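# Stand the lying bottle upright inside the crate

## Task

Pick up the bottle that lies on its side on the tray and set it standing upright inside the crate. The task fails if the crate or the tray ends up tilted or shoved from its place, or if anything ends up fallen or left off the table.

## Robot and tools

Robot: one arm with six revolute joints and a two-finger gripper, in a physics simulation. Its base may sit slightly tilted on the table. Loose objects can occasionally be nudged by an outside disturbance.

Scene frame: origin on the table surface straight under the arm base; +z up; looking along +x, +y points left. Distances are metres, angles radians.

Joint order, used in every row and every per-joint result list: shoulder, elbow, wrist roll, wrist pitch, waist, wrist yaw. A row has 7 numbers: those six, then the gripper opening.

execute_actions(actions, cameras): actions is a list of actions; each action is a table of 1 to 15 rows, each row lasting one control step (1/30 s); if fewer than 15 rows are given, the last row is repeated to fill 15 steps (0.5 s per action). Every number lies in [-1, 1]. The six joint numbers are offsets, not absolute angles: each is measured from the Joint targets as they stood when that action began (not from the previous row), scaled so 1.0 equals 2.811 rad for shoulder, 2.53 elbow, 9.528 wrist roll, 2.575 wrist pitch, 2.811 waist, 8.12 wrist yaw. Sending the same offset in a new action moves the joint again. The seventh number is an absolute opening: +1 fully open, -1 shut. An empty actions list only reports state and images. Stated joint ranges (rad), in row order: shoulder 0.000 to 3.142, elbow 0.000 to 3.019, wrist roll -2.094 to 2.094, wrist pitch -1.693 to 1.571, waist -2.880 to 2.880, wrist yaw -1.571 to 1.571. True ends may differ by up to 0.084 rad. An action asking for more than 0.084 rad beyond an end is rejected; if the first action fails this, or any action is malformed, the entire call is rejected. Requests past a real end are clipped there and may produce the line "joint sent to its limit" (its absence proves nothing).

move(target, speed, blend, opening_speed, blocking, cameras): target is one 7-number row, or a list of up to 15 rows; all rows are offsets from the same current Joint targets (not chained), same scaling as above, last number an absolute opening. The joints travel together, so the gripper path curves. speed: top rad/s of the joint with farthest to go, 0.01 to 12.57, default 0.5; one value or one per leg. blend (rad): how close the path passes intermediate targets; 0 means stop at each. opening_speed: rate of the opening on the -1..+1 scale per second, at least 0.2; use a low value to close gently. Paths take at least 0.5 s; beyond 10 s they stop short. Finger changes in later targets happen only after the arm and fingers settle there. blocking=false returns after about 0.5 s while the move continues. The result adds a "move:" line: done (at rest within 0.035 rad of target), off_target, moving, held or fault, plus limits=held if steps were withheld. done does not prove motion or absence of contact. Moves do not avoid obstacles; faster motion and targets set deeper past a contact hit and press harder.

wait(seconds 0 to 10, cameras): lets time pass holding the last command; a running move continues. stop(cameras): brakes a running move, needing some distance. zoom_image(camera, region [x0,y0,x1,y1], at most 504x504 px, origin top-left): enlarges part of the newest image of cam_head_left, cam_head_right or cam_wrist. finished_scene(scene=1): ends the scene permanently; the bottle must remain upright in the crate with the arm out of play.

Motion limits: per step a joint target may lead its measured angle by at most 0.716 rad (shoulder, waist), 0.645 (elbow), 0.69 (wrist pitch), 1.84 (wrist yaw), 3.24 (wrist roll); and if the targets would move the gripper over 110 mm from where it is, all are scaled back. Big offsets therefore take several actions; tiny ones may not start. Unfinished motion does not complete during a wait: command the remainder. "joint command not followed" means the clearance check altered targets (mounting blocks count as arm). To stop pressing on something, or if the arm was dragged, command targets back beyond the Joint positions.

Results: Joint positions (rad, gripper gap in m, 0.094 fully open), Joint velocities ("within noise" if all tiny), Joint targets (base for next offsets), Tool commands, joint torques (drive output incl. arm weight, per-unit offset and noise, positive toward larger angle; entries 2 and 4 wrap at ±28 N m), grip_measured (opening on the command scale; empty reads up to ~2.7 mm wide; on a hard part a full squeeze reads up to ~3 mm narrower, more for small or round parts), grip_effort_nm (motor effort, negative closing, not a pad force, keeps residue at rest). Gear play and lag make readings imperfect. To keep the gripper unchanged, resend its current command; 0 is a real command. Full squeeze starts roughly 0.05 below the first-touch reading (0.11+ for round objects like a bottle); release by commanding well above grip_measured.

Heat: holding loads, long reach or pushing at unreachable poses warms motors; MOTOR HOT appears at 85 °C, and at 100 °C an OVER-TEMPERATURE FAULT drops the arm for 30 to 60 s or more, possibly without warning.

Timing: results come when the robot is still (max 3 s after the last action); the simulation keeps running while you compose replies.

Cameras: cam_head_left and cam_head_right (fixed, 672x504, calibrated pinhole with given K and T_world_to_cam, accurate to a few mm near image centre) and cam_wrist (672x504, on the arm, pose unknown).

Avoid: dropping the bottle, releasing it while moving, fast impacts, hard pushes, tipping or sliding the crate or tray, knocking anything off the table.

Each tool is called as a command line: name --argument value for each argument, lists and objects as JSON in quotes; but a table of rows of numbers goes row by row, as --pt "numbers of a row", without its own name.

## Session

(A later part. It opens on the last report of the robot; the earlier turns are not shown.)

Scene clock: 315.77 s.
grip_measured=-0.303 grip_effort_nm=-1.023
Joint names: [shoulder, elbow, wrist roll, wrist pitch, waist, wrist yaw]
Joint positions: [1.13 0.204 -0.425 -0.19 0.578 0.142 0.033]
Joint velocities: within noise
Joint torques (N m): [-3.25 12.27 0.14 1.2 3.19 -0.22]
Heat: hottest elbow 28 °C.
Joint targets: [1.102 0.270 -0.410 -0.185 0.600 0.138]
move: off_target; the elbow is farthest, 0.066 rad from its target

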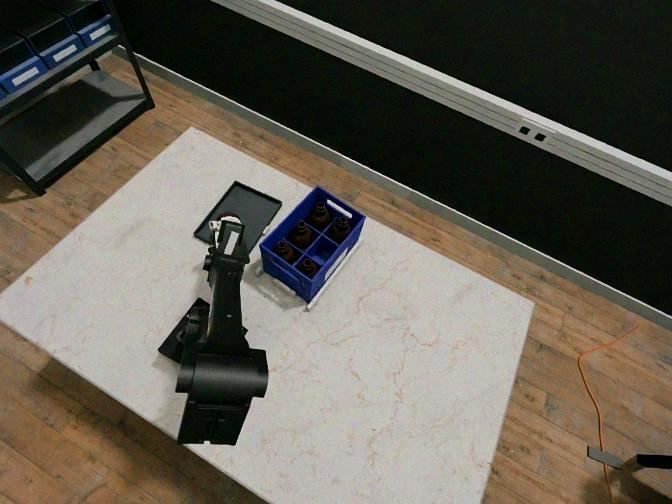

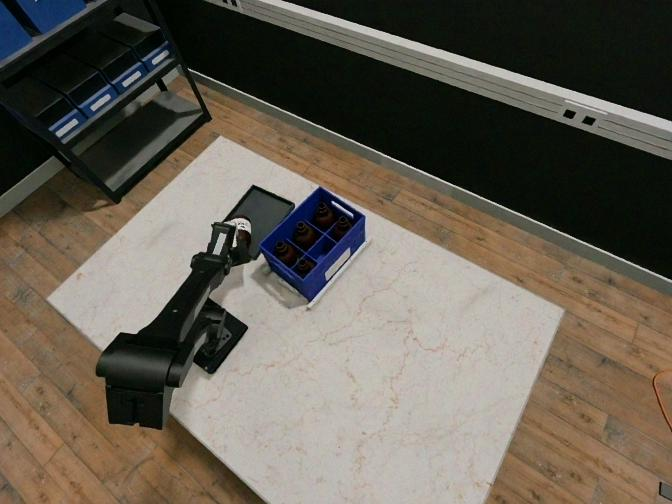

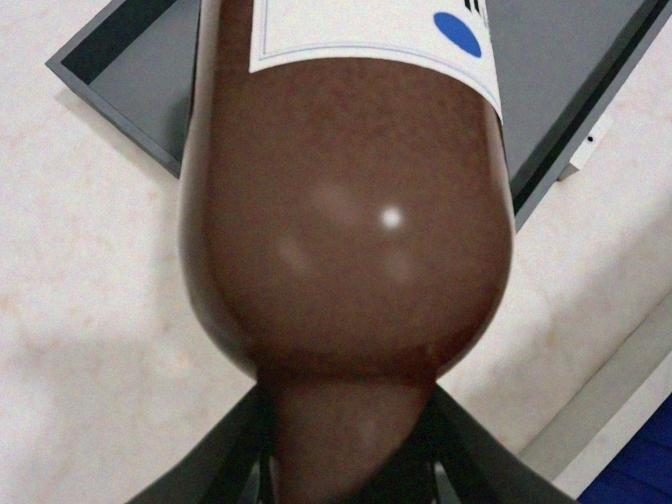

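move --pt "-0.0363 0.2502 -0.0409 -0.2788 -0.0889 0.0200 -0.5" --pt "0.0422 0.2739 -0.0934 -0.2555 -0.2917 0.0815 -0.5" --pt "0.0227 0.2391 -0.1396 -0.2726 -0.2917 0.1326 -0.5" --speed 0.6 --blend '[0.1,0.1,0]'

zoom_image --camera "cam_head_right" --region '[150, 100, 400, 350]'

zoom_image --camera "cam_head_left" --region '[150, 100, 400, 350]'

Scene clock: 326.77 s.
grip_measured=-0.304 grip_effort_nm=-1.033
Joint names: [shoulder, elbow, wrist roll, wrist pitch, waist, wrist yaw]
Joint positions: [1.202 0.859 -1.735 -0.883 -0.234 1.197 0.033]
Joint velocities: within noise
Joint torques (N m): [-8.64 8.55 -0.08 0.2 3.72 1.35]
Heat: hottest elbow 29 °C.
Joint targets: [1.166 0.875 -1.740 -0.886 -0.220 1.215]
move: off_target; the shoulder is farthest, 0.036 rad from its target

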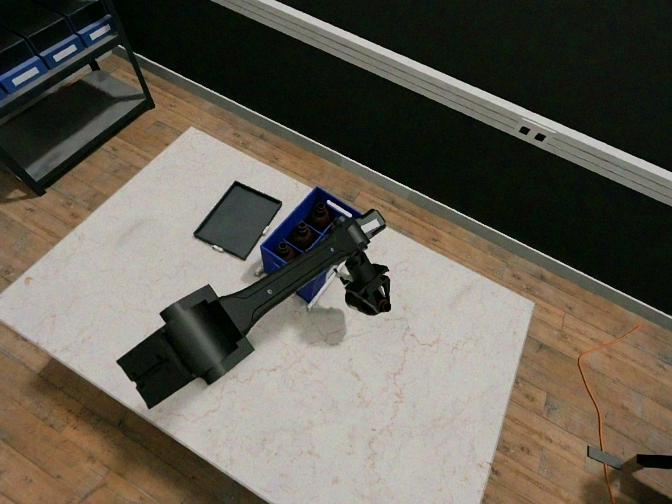

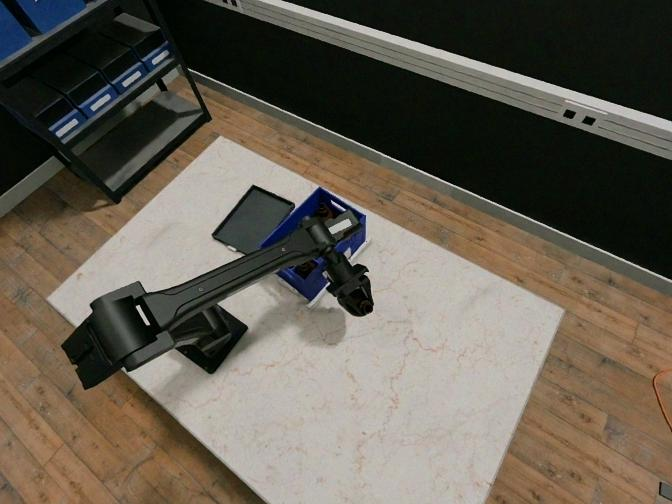

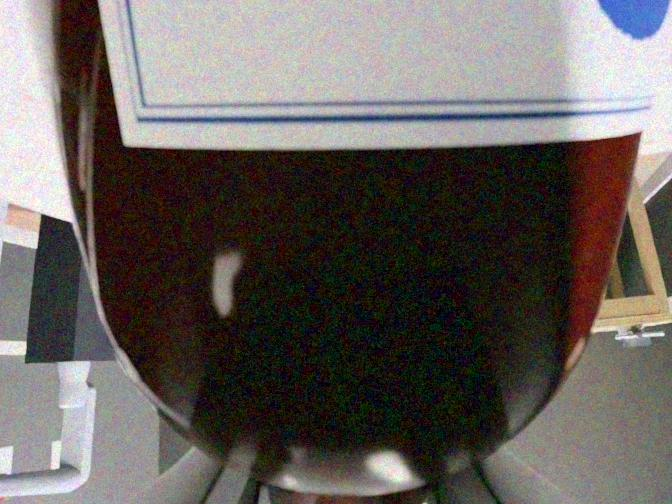

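Scaled by 2.016 from the camera's 672x504 image, which has a finer 960x720 frame.

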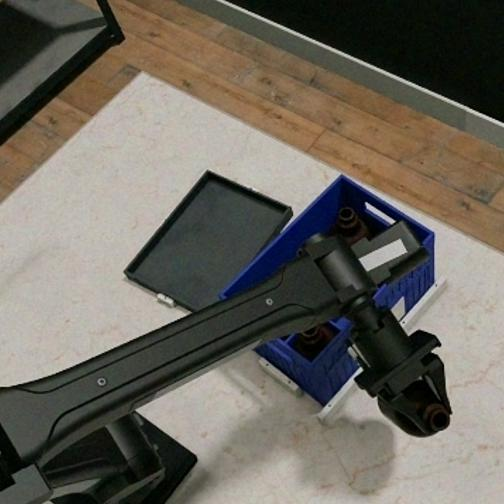

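Scaled by 2.016 from the camera's 672x504 image, which has a finer 960x720 frame.

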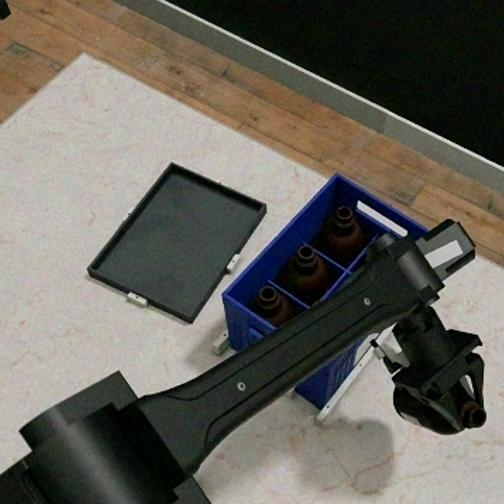

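move --target '[0.0189,-0.0399,-0.0100,0.0948,-0.0142,-0.0023,-0.5]' --speed 0.5

zoom_image --camera "cam_head_right" --region '[290, 210, 430, 350]'

zoom_image --camera "cam_head_left" --region '[290, 210, 430, 350]'

Scene clock: 379.67 s.
grip_measured=-0.304 grip_effort_nm=-1.023
Joint names: [shoulder, elbow, wrist roll, wrist pitch, waist, wrist yaw]
Joint positions: [1.223 0.758 -1.83 -0.667 -0.255 1.19 0.033]
Joint velocities: within noise
Joint torques (N m): [-6.48 8.24 -0.06 1.25 2.14 0.82]
Heat: hottest elbow 31 °C.
Joint targets: [1.219 0.774 -1.835 -0.642 -0.260 1.196]
move: done

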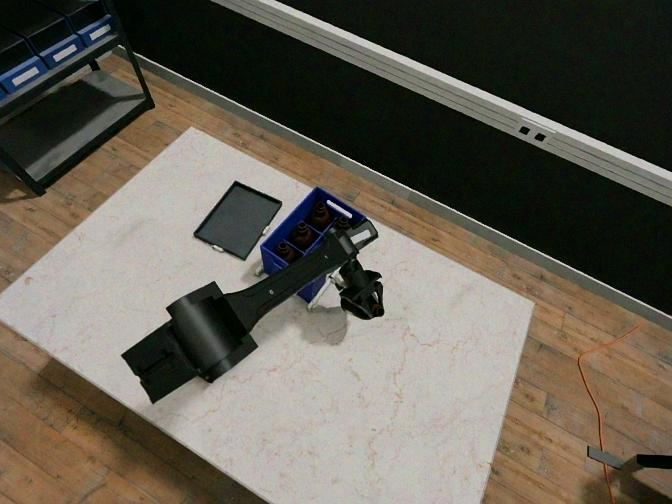

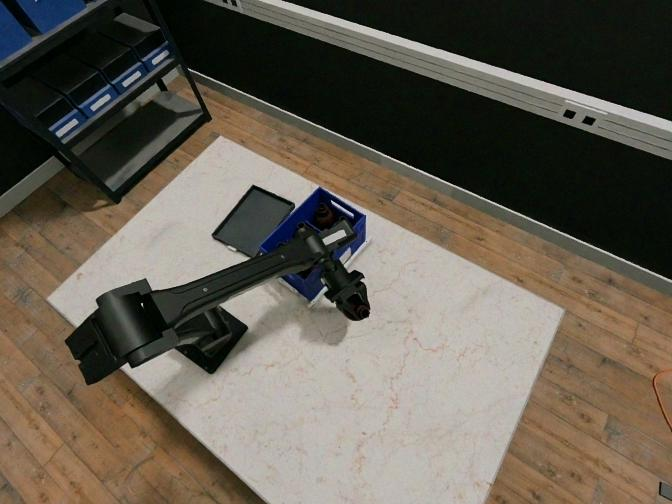

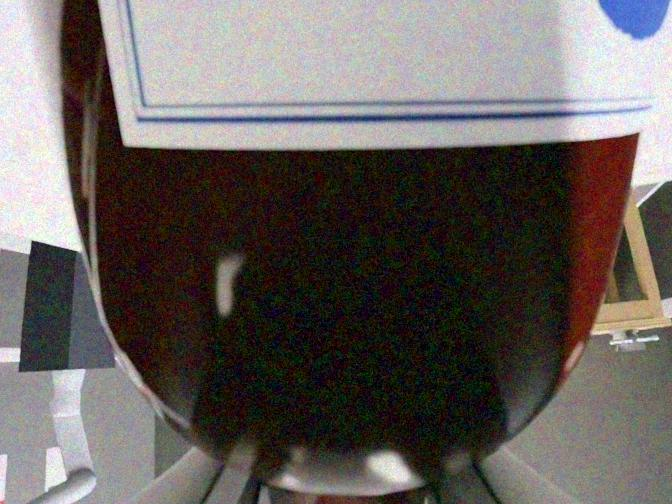

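Scaled by 3.600 from the camera's 672x504 image, which has a finer 960x720 frame.

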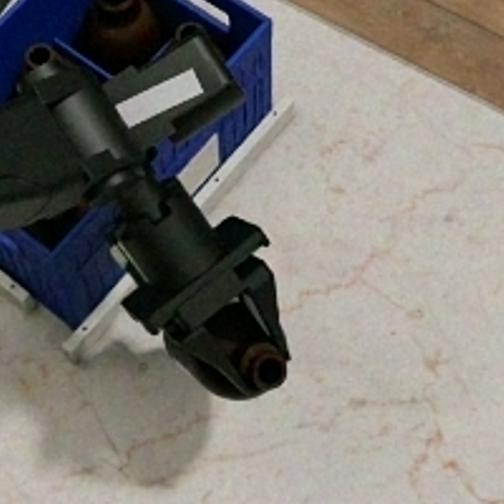

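Scaled by 3.600 from the camera's 672x504 image, which has a finer 960x720 frame.

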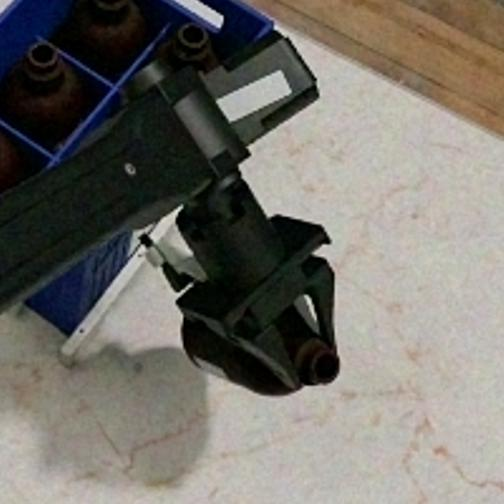

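move --target '[0,0,0,0,0,0,-0.33]' --opening_speed 0.3 --cameras '["cam_wrist"]'

Scene clock: 406.23 s.
grip_measured=-0.304 grip_effort_nm=-1.033
Joint names: [shoulder, elbow, wrist roll, wrist pitch, waist, wrist yaw]
Joint positions: [1.223 0.758 -1.832 -0.667 -0.255 1.19 0.033]
Joint velocities: within noise
Joint torques (N m): [-6.3 8.25 -0.06 1.24 2.26 0.81]
Heat: hottest elbow 31 °C.
Joint targets: [1.219 0.774 -1.835 -0.642 -0.260 1.196]
move: done
Images, in order (width x height): cam_wrist 672x504.

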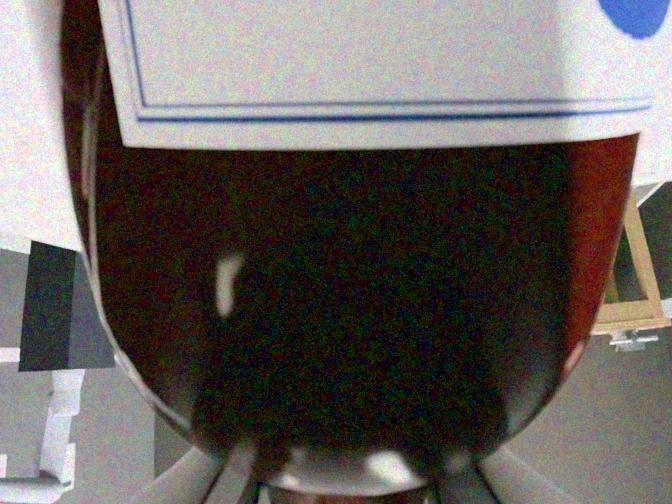

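move --target '[0,0,0,0,0,0,-0.295]' --opening_speed 0.2 --cameras '["cam_wrist"]'

Scene clock: 409.20 s.
grip_measured=-0.294 grip_effort_nm=-0.774
Joint names: [shoulder, elbow, wrist roll, wrist pitch, waist, wrist yaw]
Joint positions: [1.223 0.758 -1.832 -0.667 -0.255 1.19 0.033]
Joint velocities: [0.005 0.002 -0.007 -0.012 0.005 0.007 -0.004]
Joint torques (N m): [-6.18 8.23 -0.06 1.25 2.14 0.83]
Heat: hottest elbow 31 °C.
Joint targets: [1.219 0.774 -1.835 -0.642 -0.260 1.196]
move: done
Images, in order (width x height): cam_wrist 672x504.

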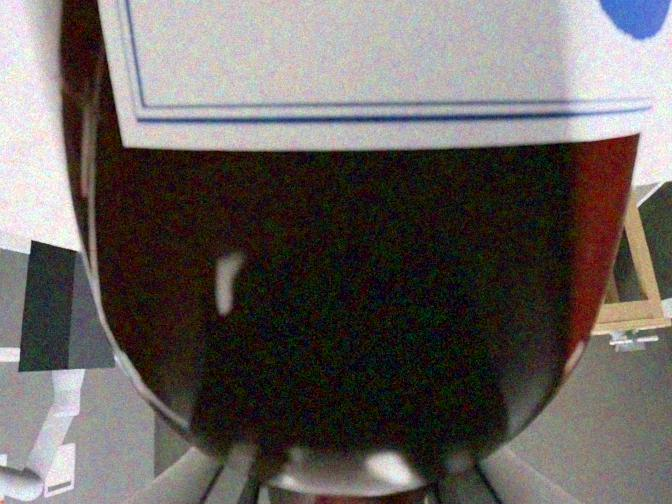

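move --target '[0,0,0,0,0,0,-0.28]' --opening_speed 0.2 --cameras '["cam_wrist"]'

Scene clock: 411.00 s.
grip_measured=-0.276 grip_effort_nm=-0.198
Joint names: [shoulder, elbow, wrist roll, wrist pitch, waist, wrist yaw]
Joint positions: [1.223 0.758 -1.832 -0.667 -0.255 1.19 0.034]
Joint velocities: within noise
Joint torques (N m): [-6.24 8.24 -0.06 1.25 2.2 0.83]
Heat: hottest elbow 31 °C.
Joint targets: [1.219 0.774 -1.835 -0.642 -0.260 1.196]
move: done
Images, in order (width x height): cam_wrist 672x504.

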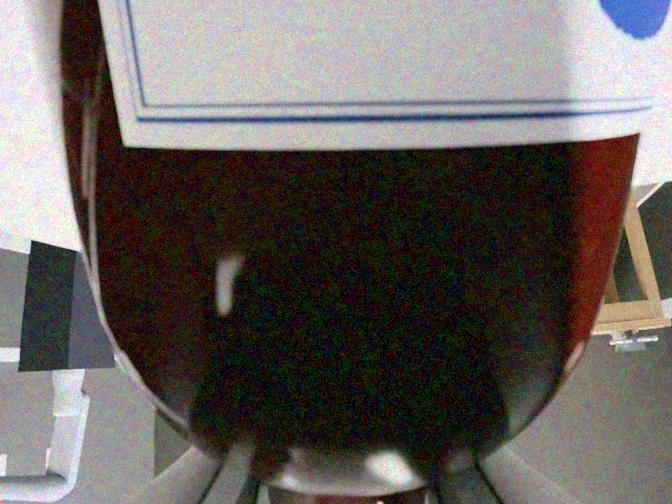

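move --target '[0,0,0,0,0,0,-0.255]' --opening_speed 0.2

zoom_image --camera "cam_head_left" --region '[290, 210, 430, 350]'

Scene clock: 414.10 s.
grip_measured=-0.257 grip_effort_nm=0.076
Joint names: [shoulder, elbow, wrist roll, wrist pitch, waist, wrist yaw]
Joint positions: [1.223 0.758 -1.832 -0.664 -0.255 1.19 0.035]
Joint velocities: within noise
Joint torques (N m): [-6.3 8.28 -0.06 1.16 2.08 0.87]
Heat: hottest elbow 31 °C.
Joint targets: [1.219 0.774 -1.835 -0.642 -0.260 1.196]
move: done

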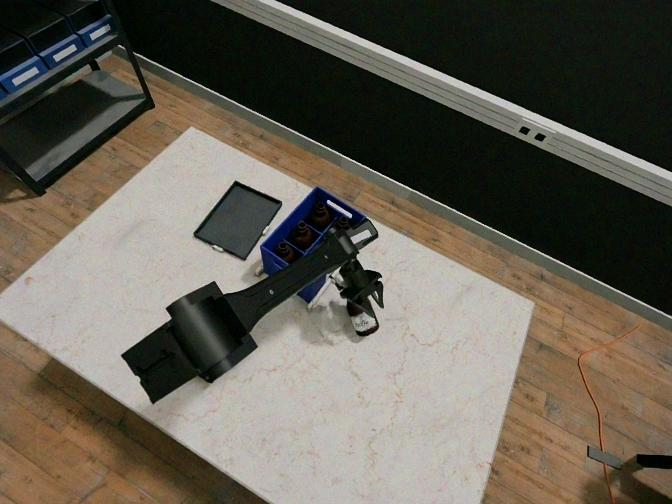

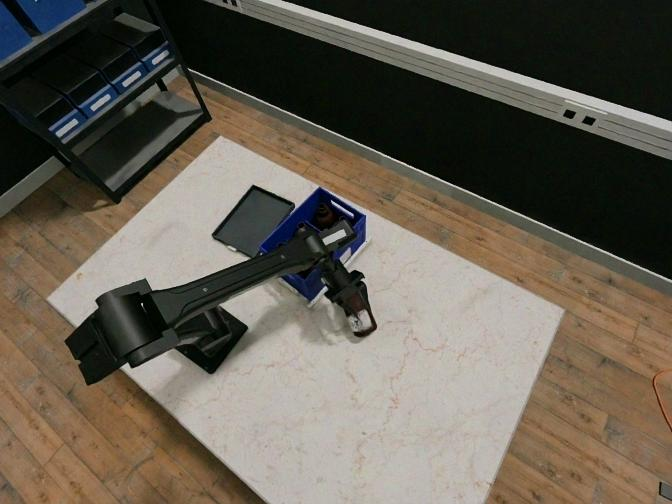

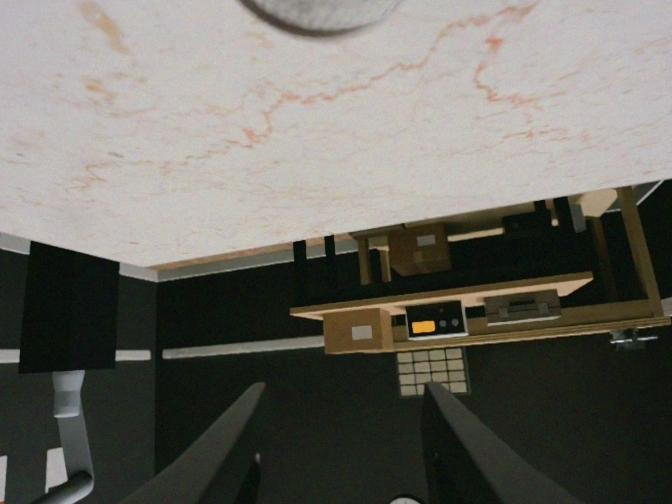

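Scaled by 3.600 from the camera's 672x504 image, which has a finer 960x720 frame.

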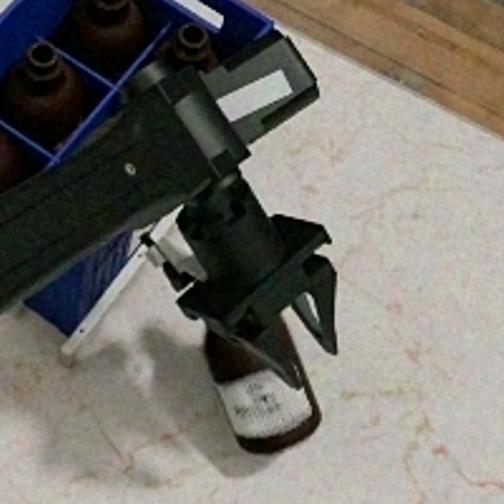

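move --target '[-0.0189,0.0399,0.0100,-0.0948,0.0142,0.0023,0.3]' --speed 0.5

zoom_image --camera "cam_head_right" --region '[290, 210, 430, 350]'

zoom_image --camera "cam_head_left" --region '[290, 210, 430, 350]'

Scene clock: 422.97 s.
grip_measured=+0.299 grip_effort_nm=0.071
Joint names: [shoulder, elbow, wrist roll, wrist pitch, waist, wrist yaw]
Joint positions: [1.186 0.827 -1.755 -0.882 -0.24 1.206 0.061]
Joint velocities: within noise
Joint torques (N m): [-7.18 11.29 0.13 0.08 4.07 0.98]
Heat: hottest elbow 31 °C.
Joint targets: [1.166 0.875 -1.740 -0.886 -0.220 1.215]
move: off_target; the elbow is farthest, 0.048 rad from its target

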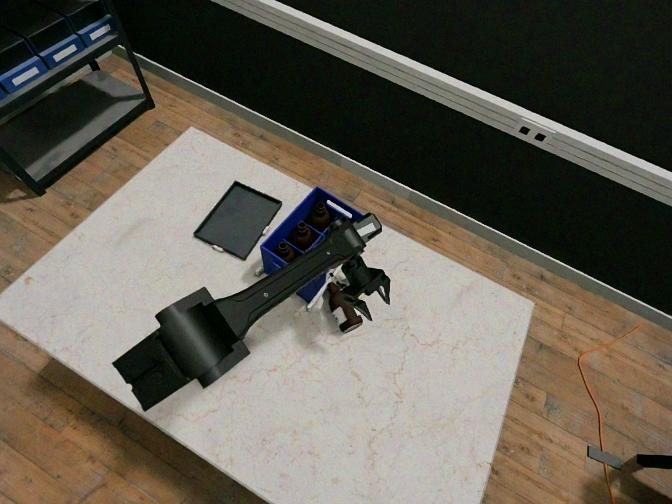

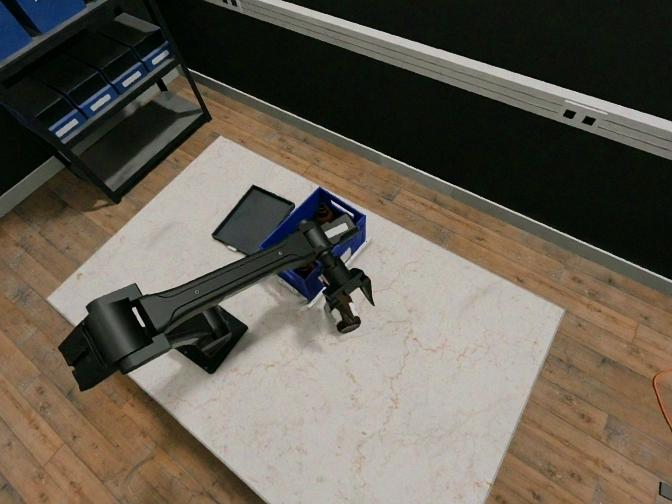

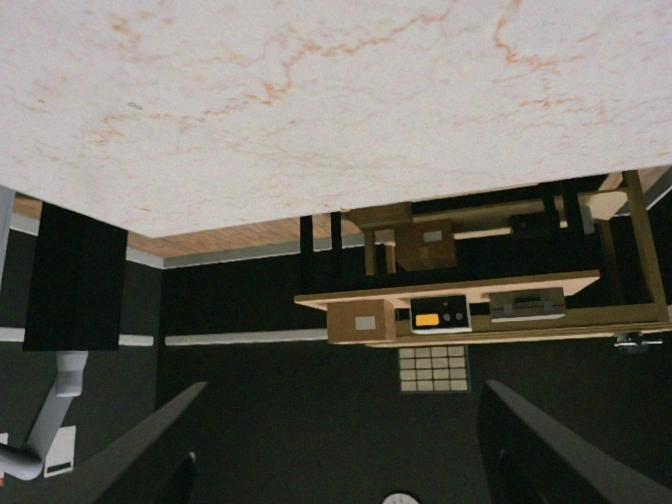

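Scaled by 3.600 from the camera's 672x504 image, which has a finer 960x720 frame.

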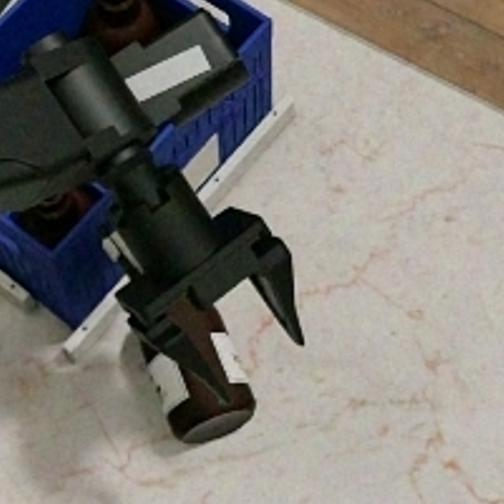

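Scaled by 3.600 from the camera's 672x504 image, which has a finer 960x720 frame.

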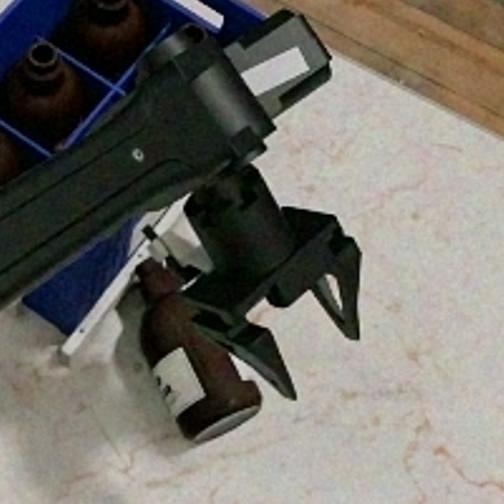

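move --target '[-0.0080,0.0603,0.3437,-0.1115,-0.0996,-0.1379,1]' --speed 1.5

zoom_image --camera "cam_head_right" --region '[250, 200, 410, 360]'

zoom_image --camera "cam_head_left" --region '[250, 200, 410, 360]'

Scene clock: 514.07 s.
grip_measured=+0.999 grip_effort_nm=0.042
Joint names: [shoulder, elbow, wrist roll, wrist pitch, waist, wrist yaw]
Joint positions: [1.171 0.972 1.52 -1.168 -0.492 0.102 0.094]
Joint velocities: within noise
Joint torques (N m): [-8.7 11.95 0.12 -0.17 1.61 -0.23]
Heat: hottest elbow 35 °C.
Joint targets: [1.143 1.027 1.535 -1.174 -0.500 0.095]
move: off_target; the elbow is farthest, 0.055 rad from its target

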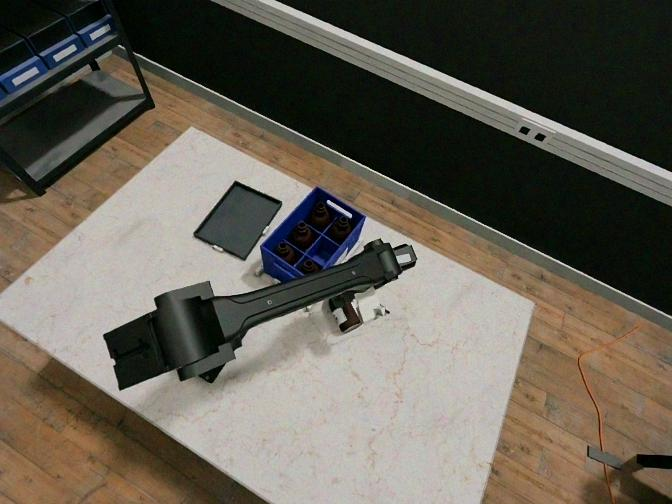

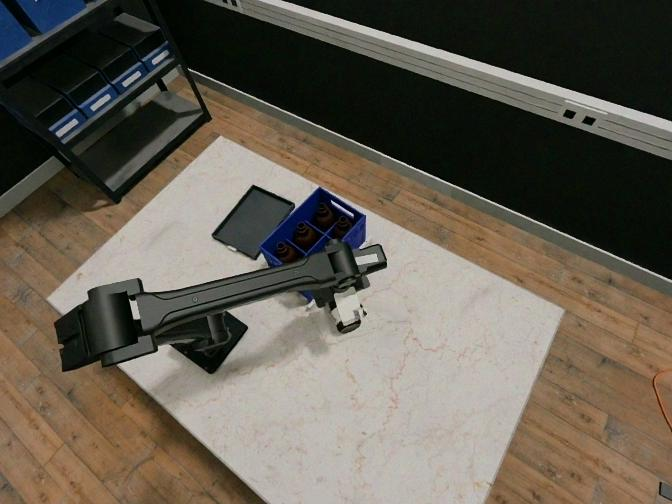

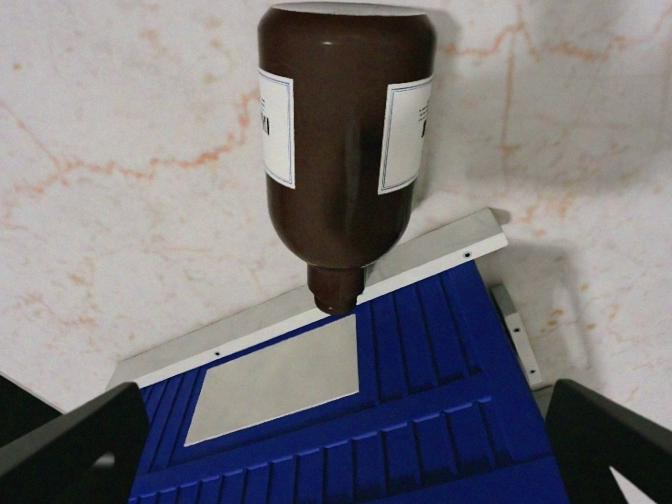

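Scaled by 3.150 from the camera's 672x504 image, which has a finer 960x720 frame.

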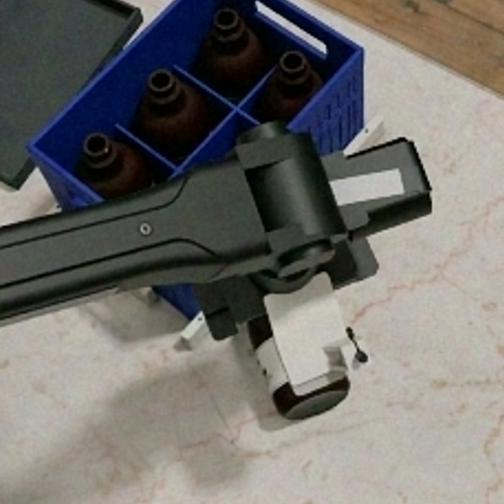

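Scaled by 3.150 from the camera's 672x504 image, which has a finer 960x720 frame.

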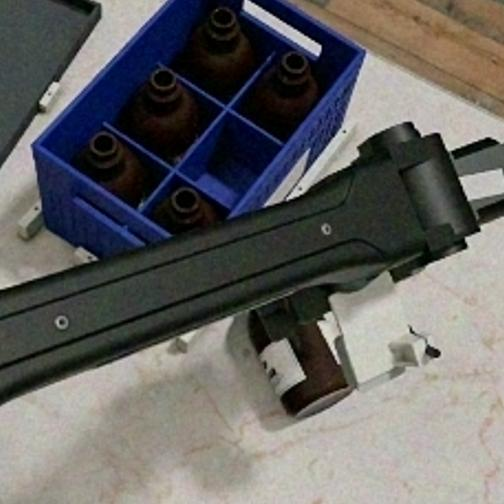

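move --target '[0.0078,-0.0364,0,0.0470,0,0.0211,1]' --speed 0.5 --cameras '["cam_wrist"]'

Scene clock: 531.60 s.
grip_measured=+0.999 grip_effort_nm=0.042
Joint names: [shoulder, elbow, wrist roll, wrist pitch, waist, wrist yaw]
Joint positions: [1.171 0.926 1.529 -1.072 -0.493 0.258 0.094]
Joint velocities: within noise
Joint torques (N m): [-7.06 7.92 0.12 0.76 1.67 0.24]
Heat: hottest elbow 35 °C.
Joint targets: [1.165 0.935 1.535 -1.053 -0.500 0.266]
move: done
Images, in order (width x height): cam_wrist 672x504.

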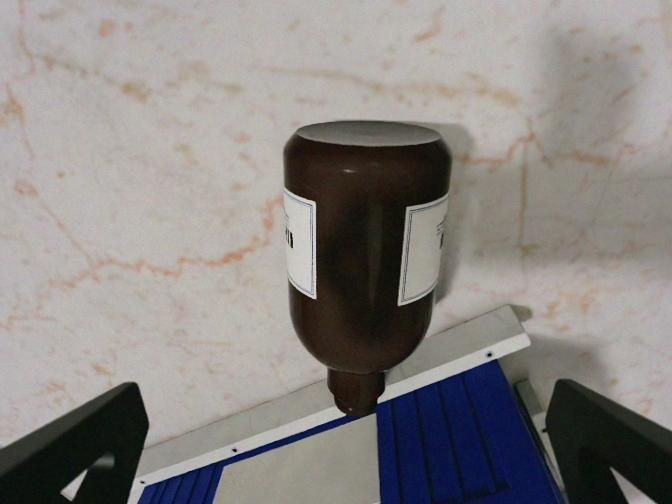

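move --target '[0.0199,-0.0491,-0.0074,0.0769,-0.0256,-0.0026,1]' --speed 0.5 --cameras '["cam_wrist"]'

Scene clock: 546.20 s.
grip_measured=+0.999 grip_effort_nm=0.042
Joint names: [shoulder, elbow, wrist roll, wrist pitch, waist, wrist yaw]
Joint positions: [1.22 0.802 1.479 -0.874 -0.565 0.245 0.094]
Joint velocities: within noise
Joint torques (N m): [-6.53 7.24 -0.09 0.81 1.61 -0.05]
Heat: hottest elbow 34 °C.
Joint targets: [1.221 0.811 1.464 -0.854 -0.572 0.245]
move: done
Images, in order (width x height): cam_wrist 672x504.

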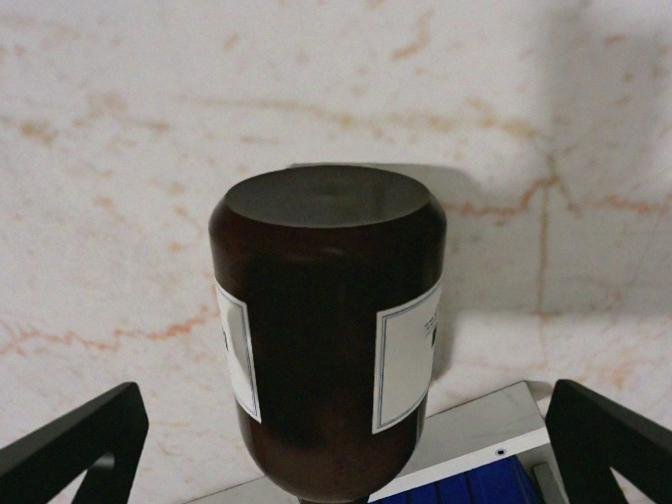

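move --target '[0.0216,-0.0279,-0.0047,0.0553,-0.0162,-0.0015,1]' --speed 0.3 --cameras '["cam_wrist","cam_head_left"]'

Scene clock: 558.00 s.
grip_measured=+0.999 grip_effort_nm=0.042
Joint names: [shoulder, elbow, wrist roll, wrist pitch, waist, wrist yaw]
Joint positions: [1.275 0.735 1.434 -0.731 -0.61 0.232 0.094]
Joint velocities: within noise
Joint torques (N m): [-6.48 6.26 -0.1 0.84 1.55 -0.05]
Heat: hottest elbow 33 °C.
Joint targets: [1.282 0.741 1.420 -0.712 -0.617 0.233]
move: done
Images, in order (width x height): cam_head_left 672x504, cam_wrist 672x504.

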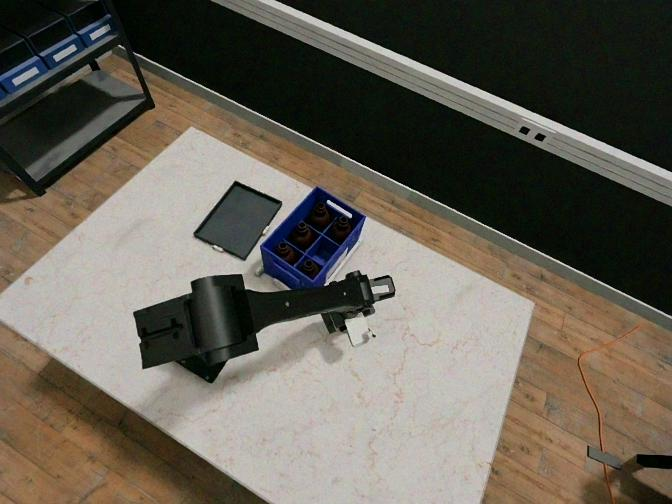

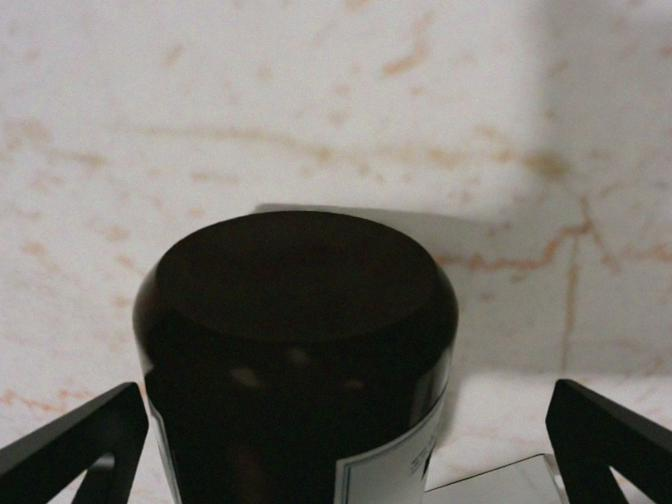

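move --pt "0.0142 0.0020 -0.0005 0.0140 -0.0021 0 0.85" --pt "0.0192 -0.0063 0.0066 0.0207 0.0229 0.0023 0.85" --speed 0.2 --cameras '["cam_wrist","cam_head_right"]'

Scene clock: 573.63 s.
grip_measured=+0.851 grip_effort_nm=-0.066
Joint names: [shoulder, elbow, wrist roll, wrist pitch, waist, wrist yaw]
Joint positions: [1.328 0.719 1.476 -0.677 -0.571 0.245 0.087]
Joint velocities: within noise
Joint torques (N m): [-6.48 5.87 0.12 0.83 3.78 0.24]
Heat: hottest elbow 32 °C.
Joint targets: [1.336 0.725 1.483 -0.659 -0.553 0.251]
move: done
Images, in order (width x height): cam_head_right 672x504, cam_wrist 672x504.

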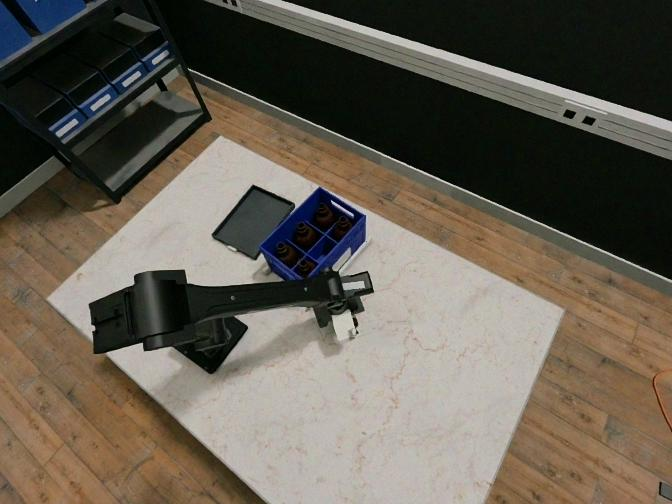

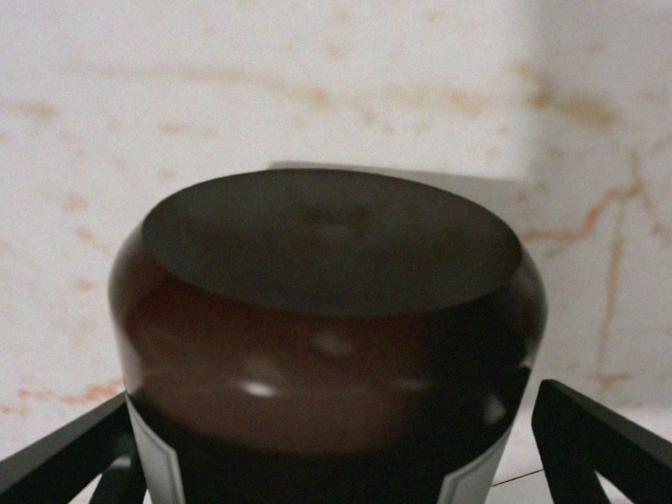

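move --target '[0,0,0,0,0,0,0.3]' --opening_speed 0.6 --cameras '["cam_wrist","cam_head_left"]'

Scene clock: 577.27 s.
grip_measured=+0.562 grip_effort_nm=-1.023
Joint names: [shoulder, elbow, wrist roll, wrist pitch, waist, wrist yaw]
Joint positions: [1.328 0.719 1.48 -0.673 -0.571 0.249 0.073]
Joint velocities: within noise
Joint torques (N m): [-6.42 5.87 0.09 0.65 3.78 0.16]
Heat: hottest elbow 32 °C.
Joint targets: [1.336 0.725 1.483 -0.659 -0.553 0.251]
move: done
Images, in order (width x height): cam_head_left 672x504, cam_wrist 672x504.

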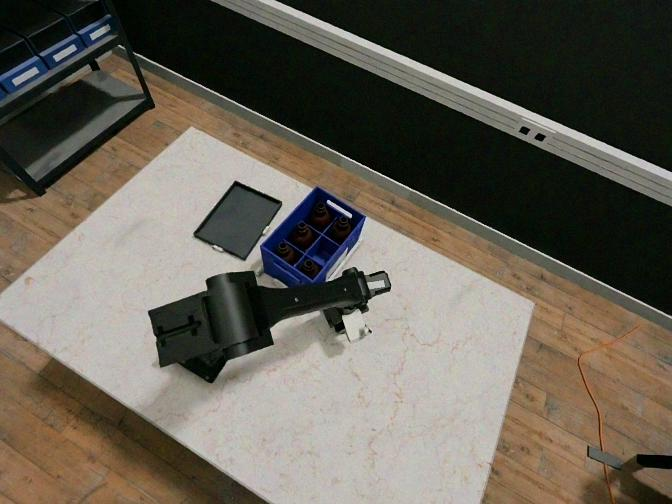

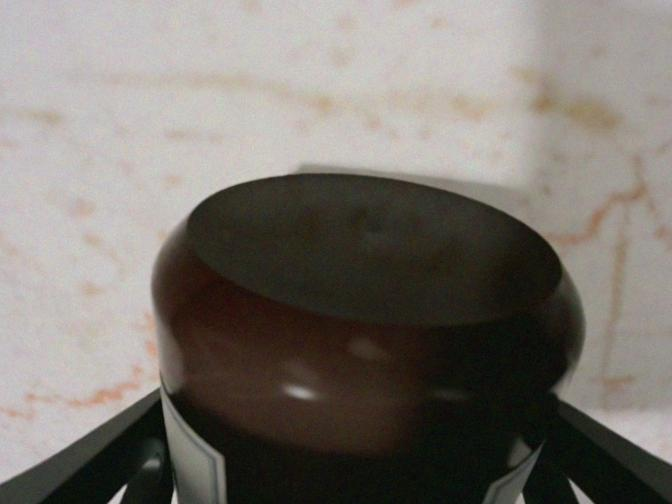

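move --pt "-0.0183 0.1040 -0.0090 -0.1134 -0.0313 -0.0030 0.3" --pt "-0.0183 0.1040 -0.3388 -0.1134 -0.0313 -0.0030 0.3" --speed '[0.35,1.5]'

zoom_image --camera "cam_head_right" --region '[250, 200, 410, 360]'

zoom_image --camera "cam_head_left" --region '[250, 200, 410, 360]'

Scene clock: 602.03 s.
grip_measured=+0.562 grip_effort_nm=-1.023
Joint names: [shoulder, elbow, wrist roll, wrist pitch, waist, wrist yaw]
Joint positions: [1.323 0.931 -1.732 -0.944 -0.637 0.234 0.073]
Joint velocities: within noise
Joint torques (N m): [-10.81 11.14 -0.07 -0.18 2.2 -0.21]
Heat: hottest elbow 32 °C.
Joint targets: [1.284 0.988 -1.746 -0.951 -0.641 0.227]
move: off_target; the elbow is farthest, 0.057 rad from its target

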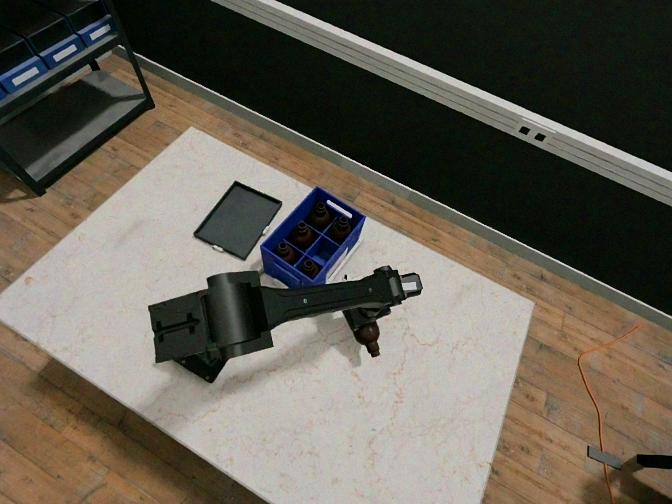

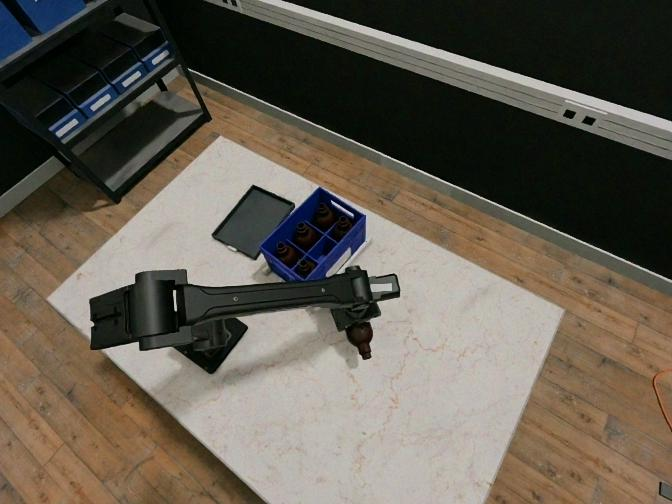

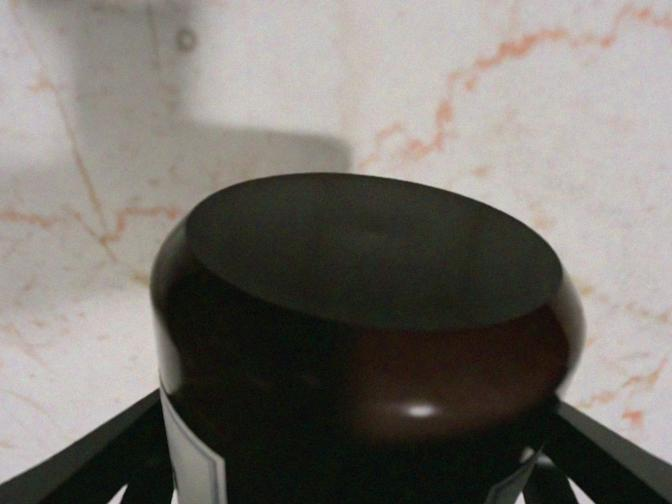

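Scaled by 3.150 from the camera's 672x504 image, which has a finer 960x720 frame.

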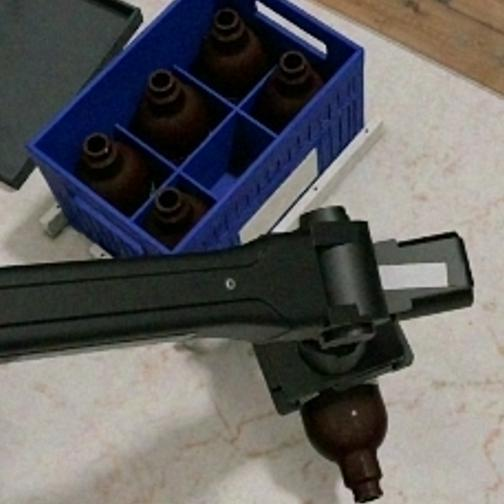

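Scaled by 3.150 from the camera's 672x504 image, which has a finer 960x720 frame.

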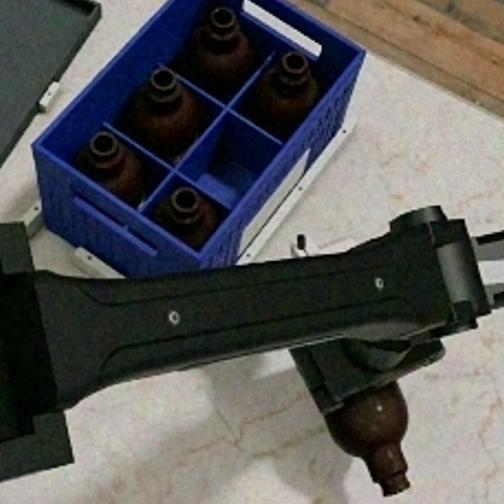

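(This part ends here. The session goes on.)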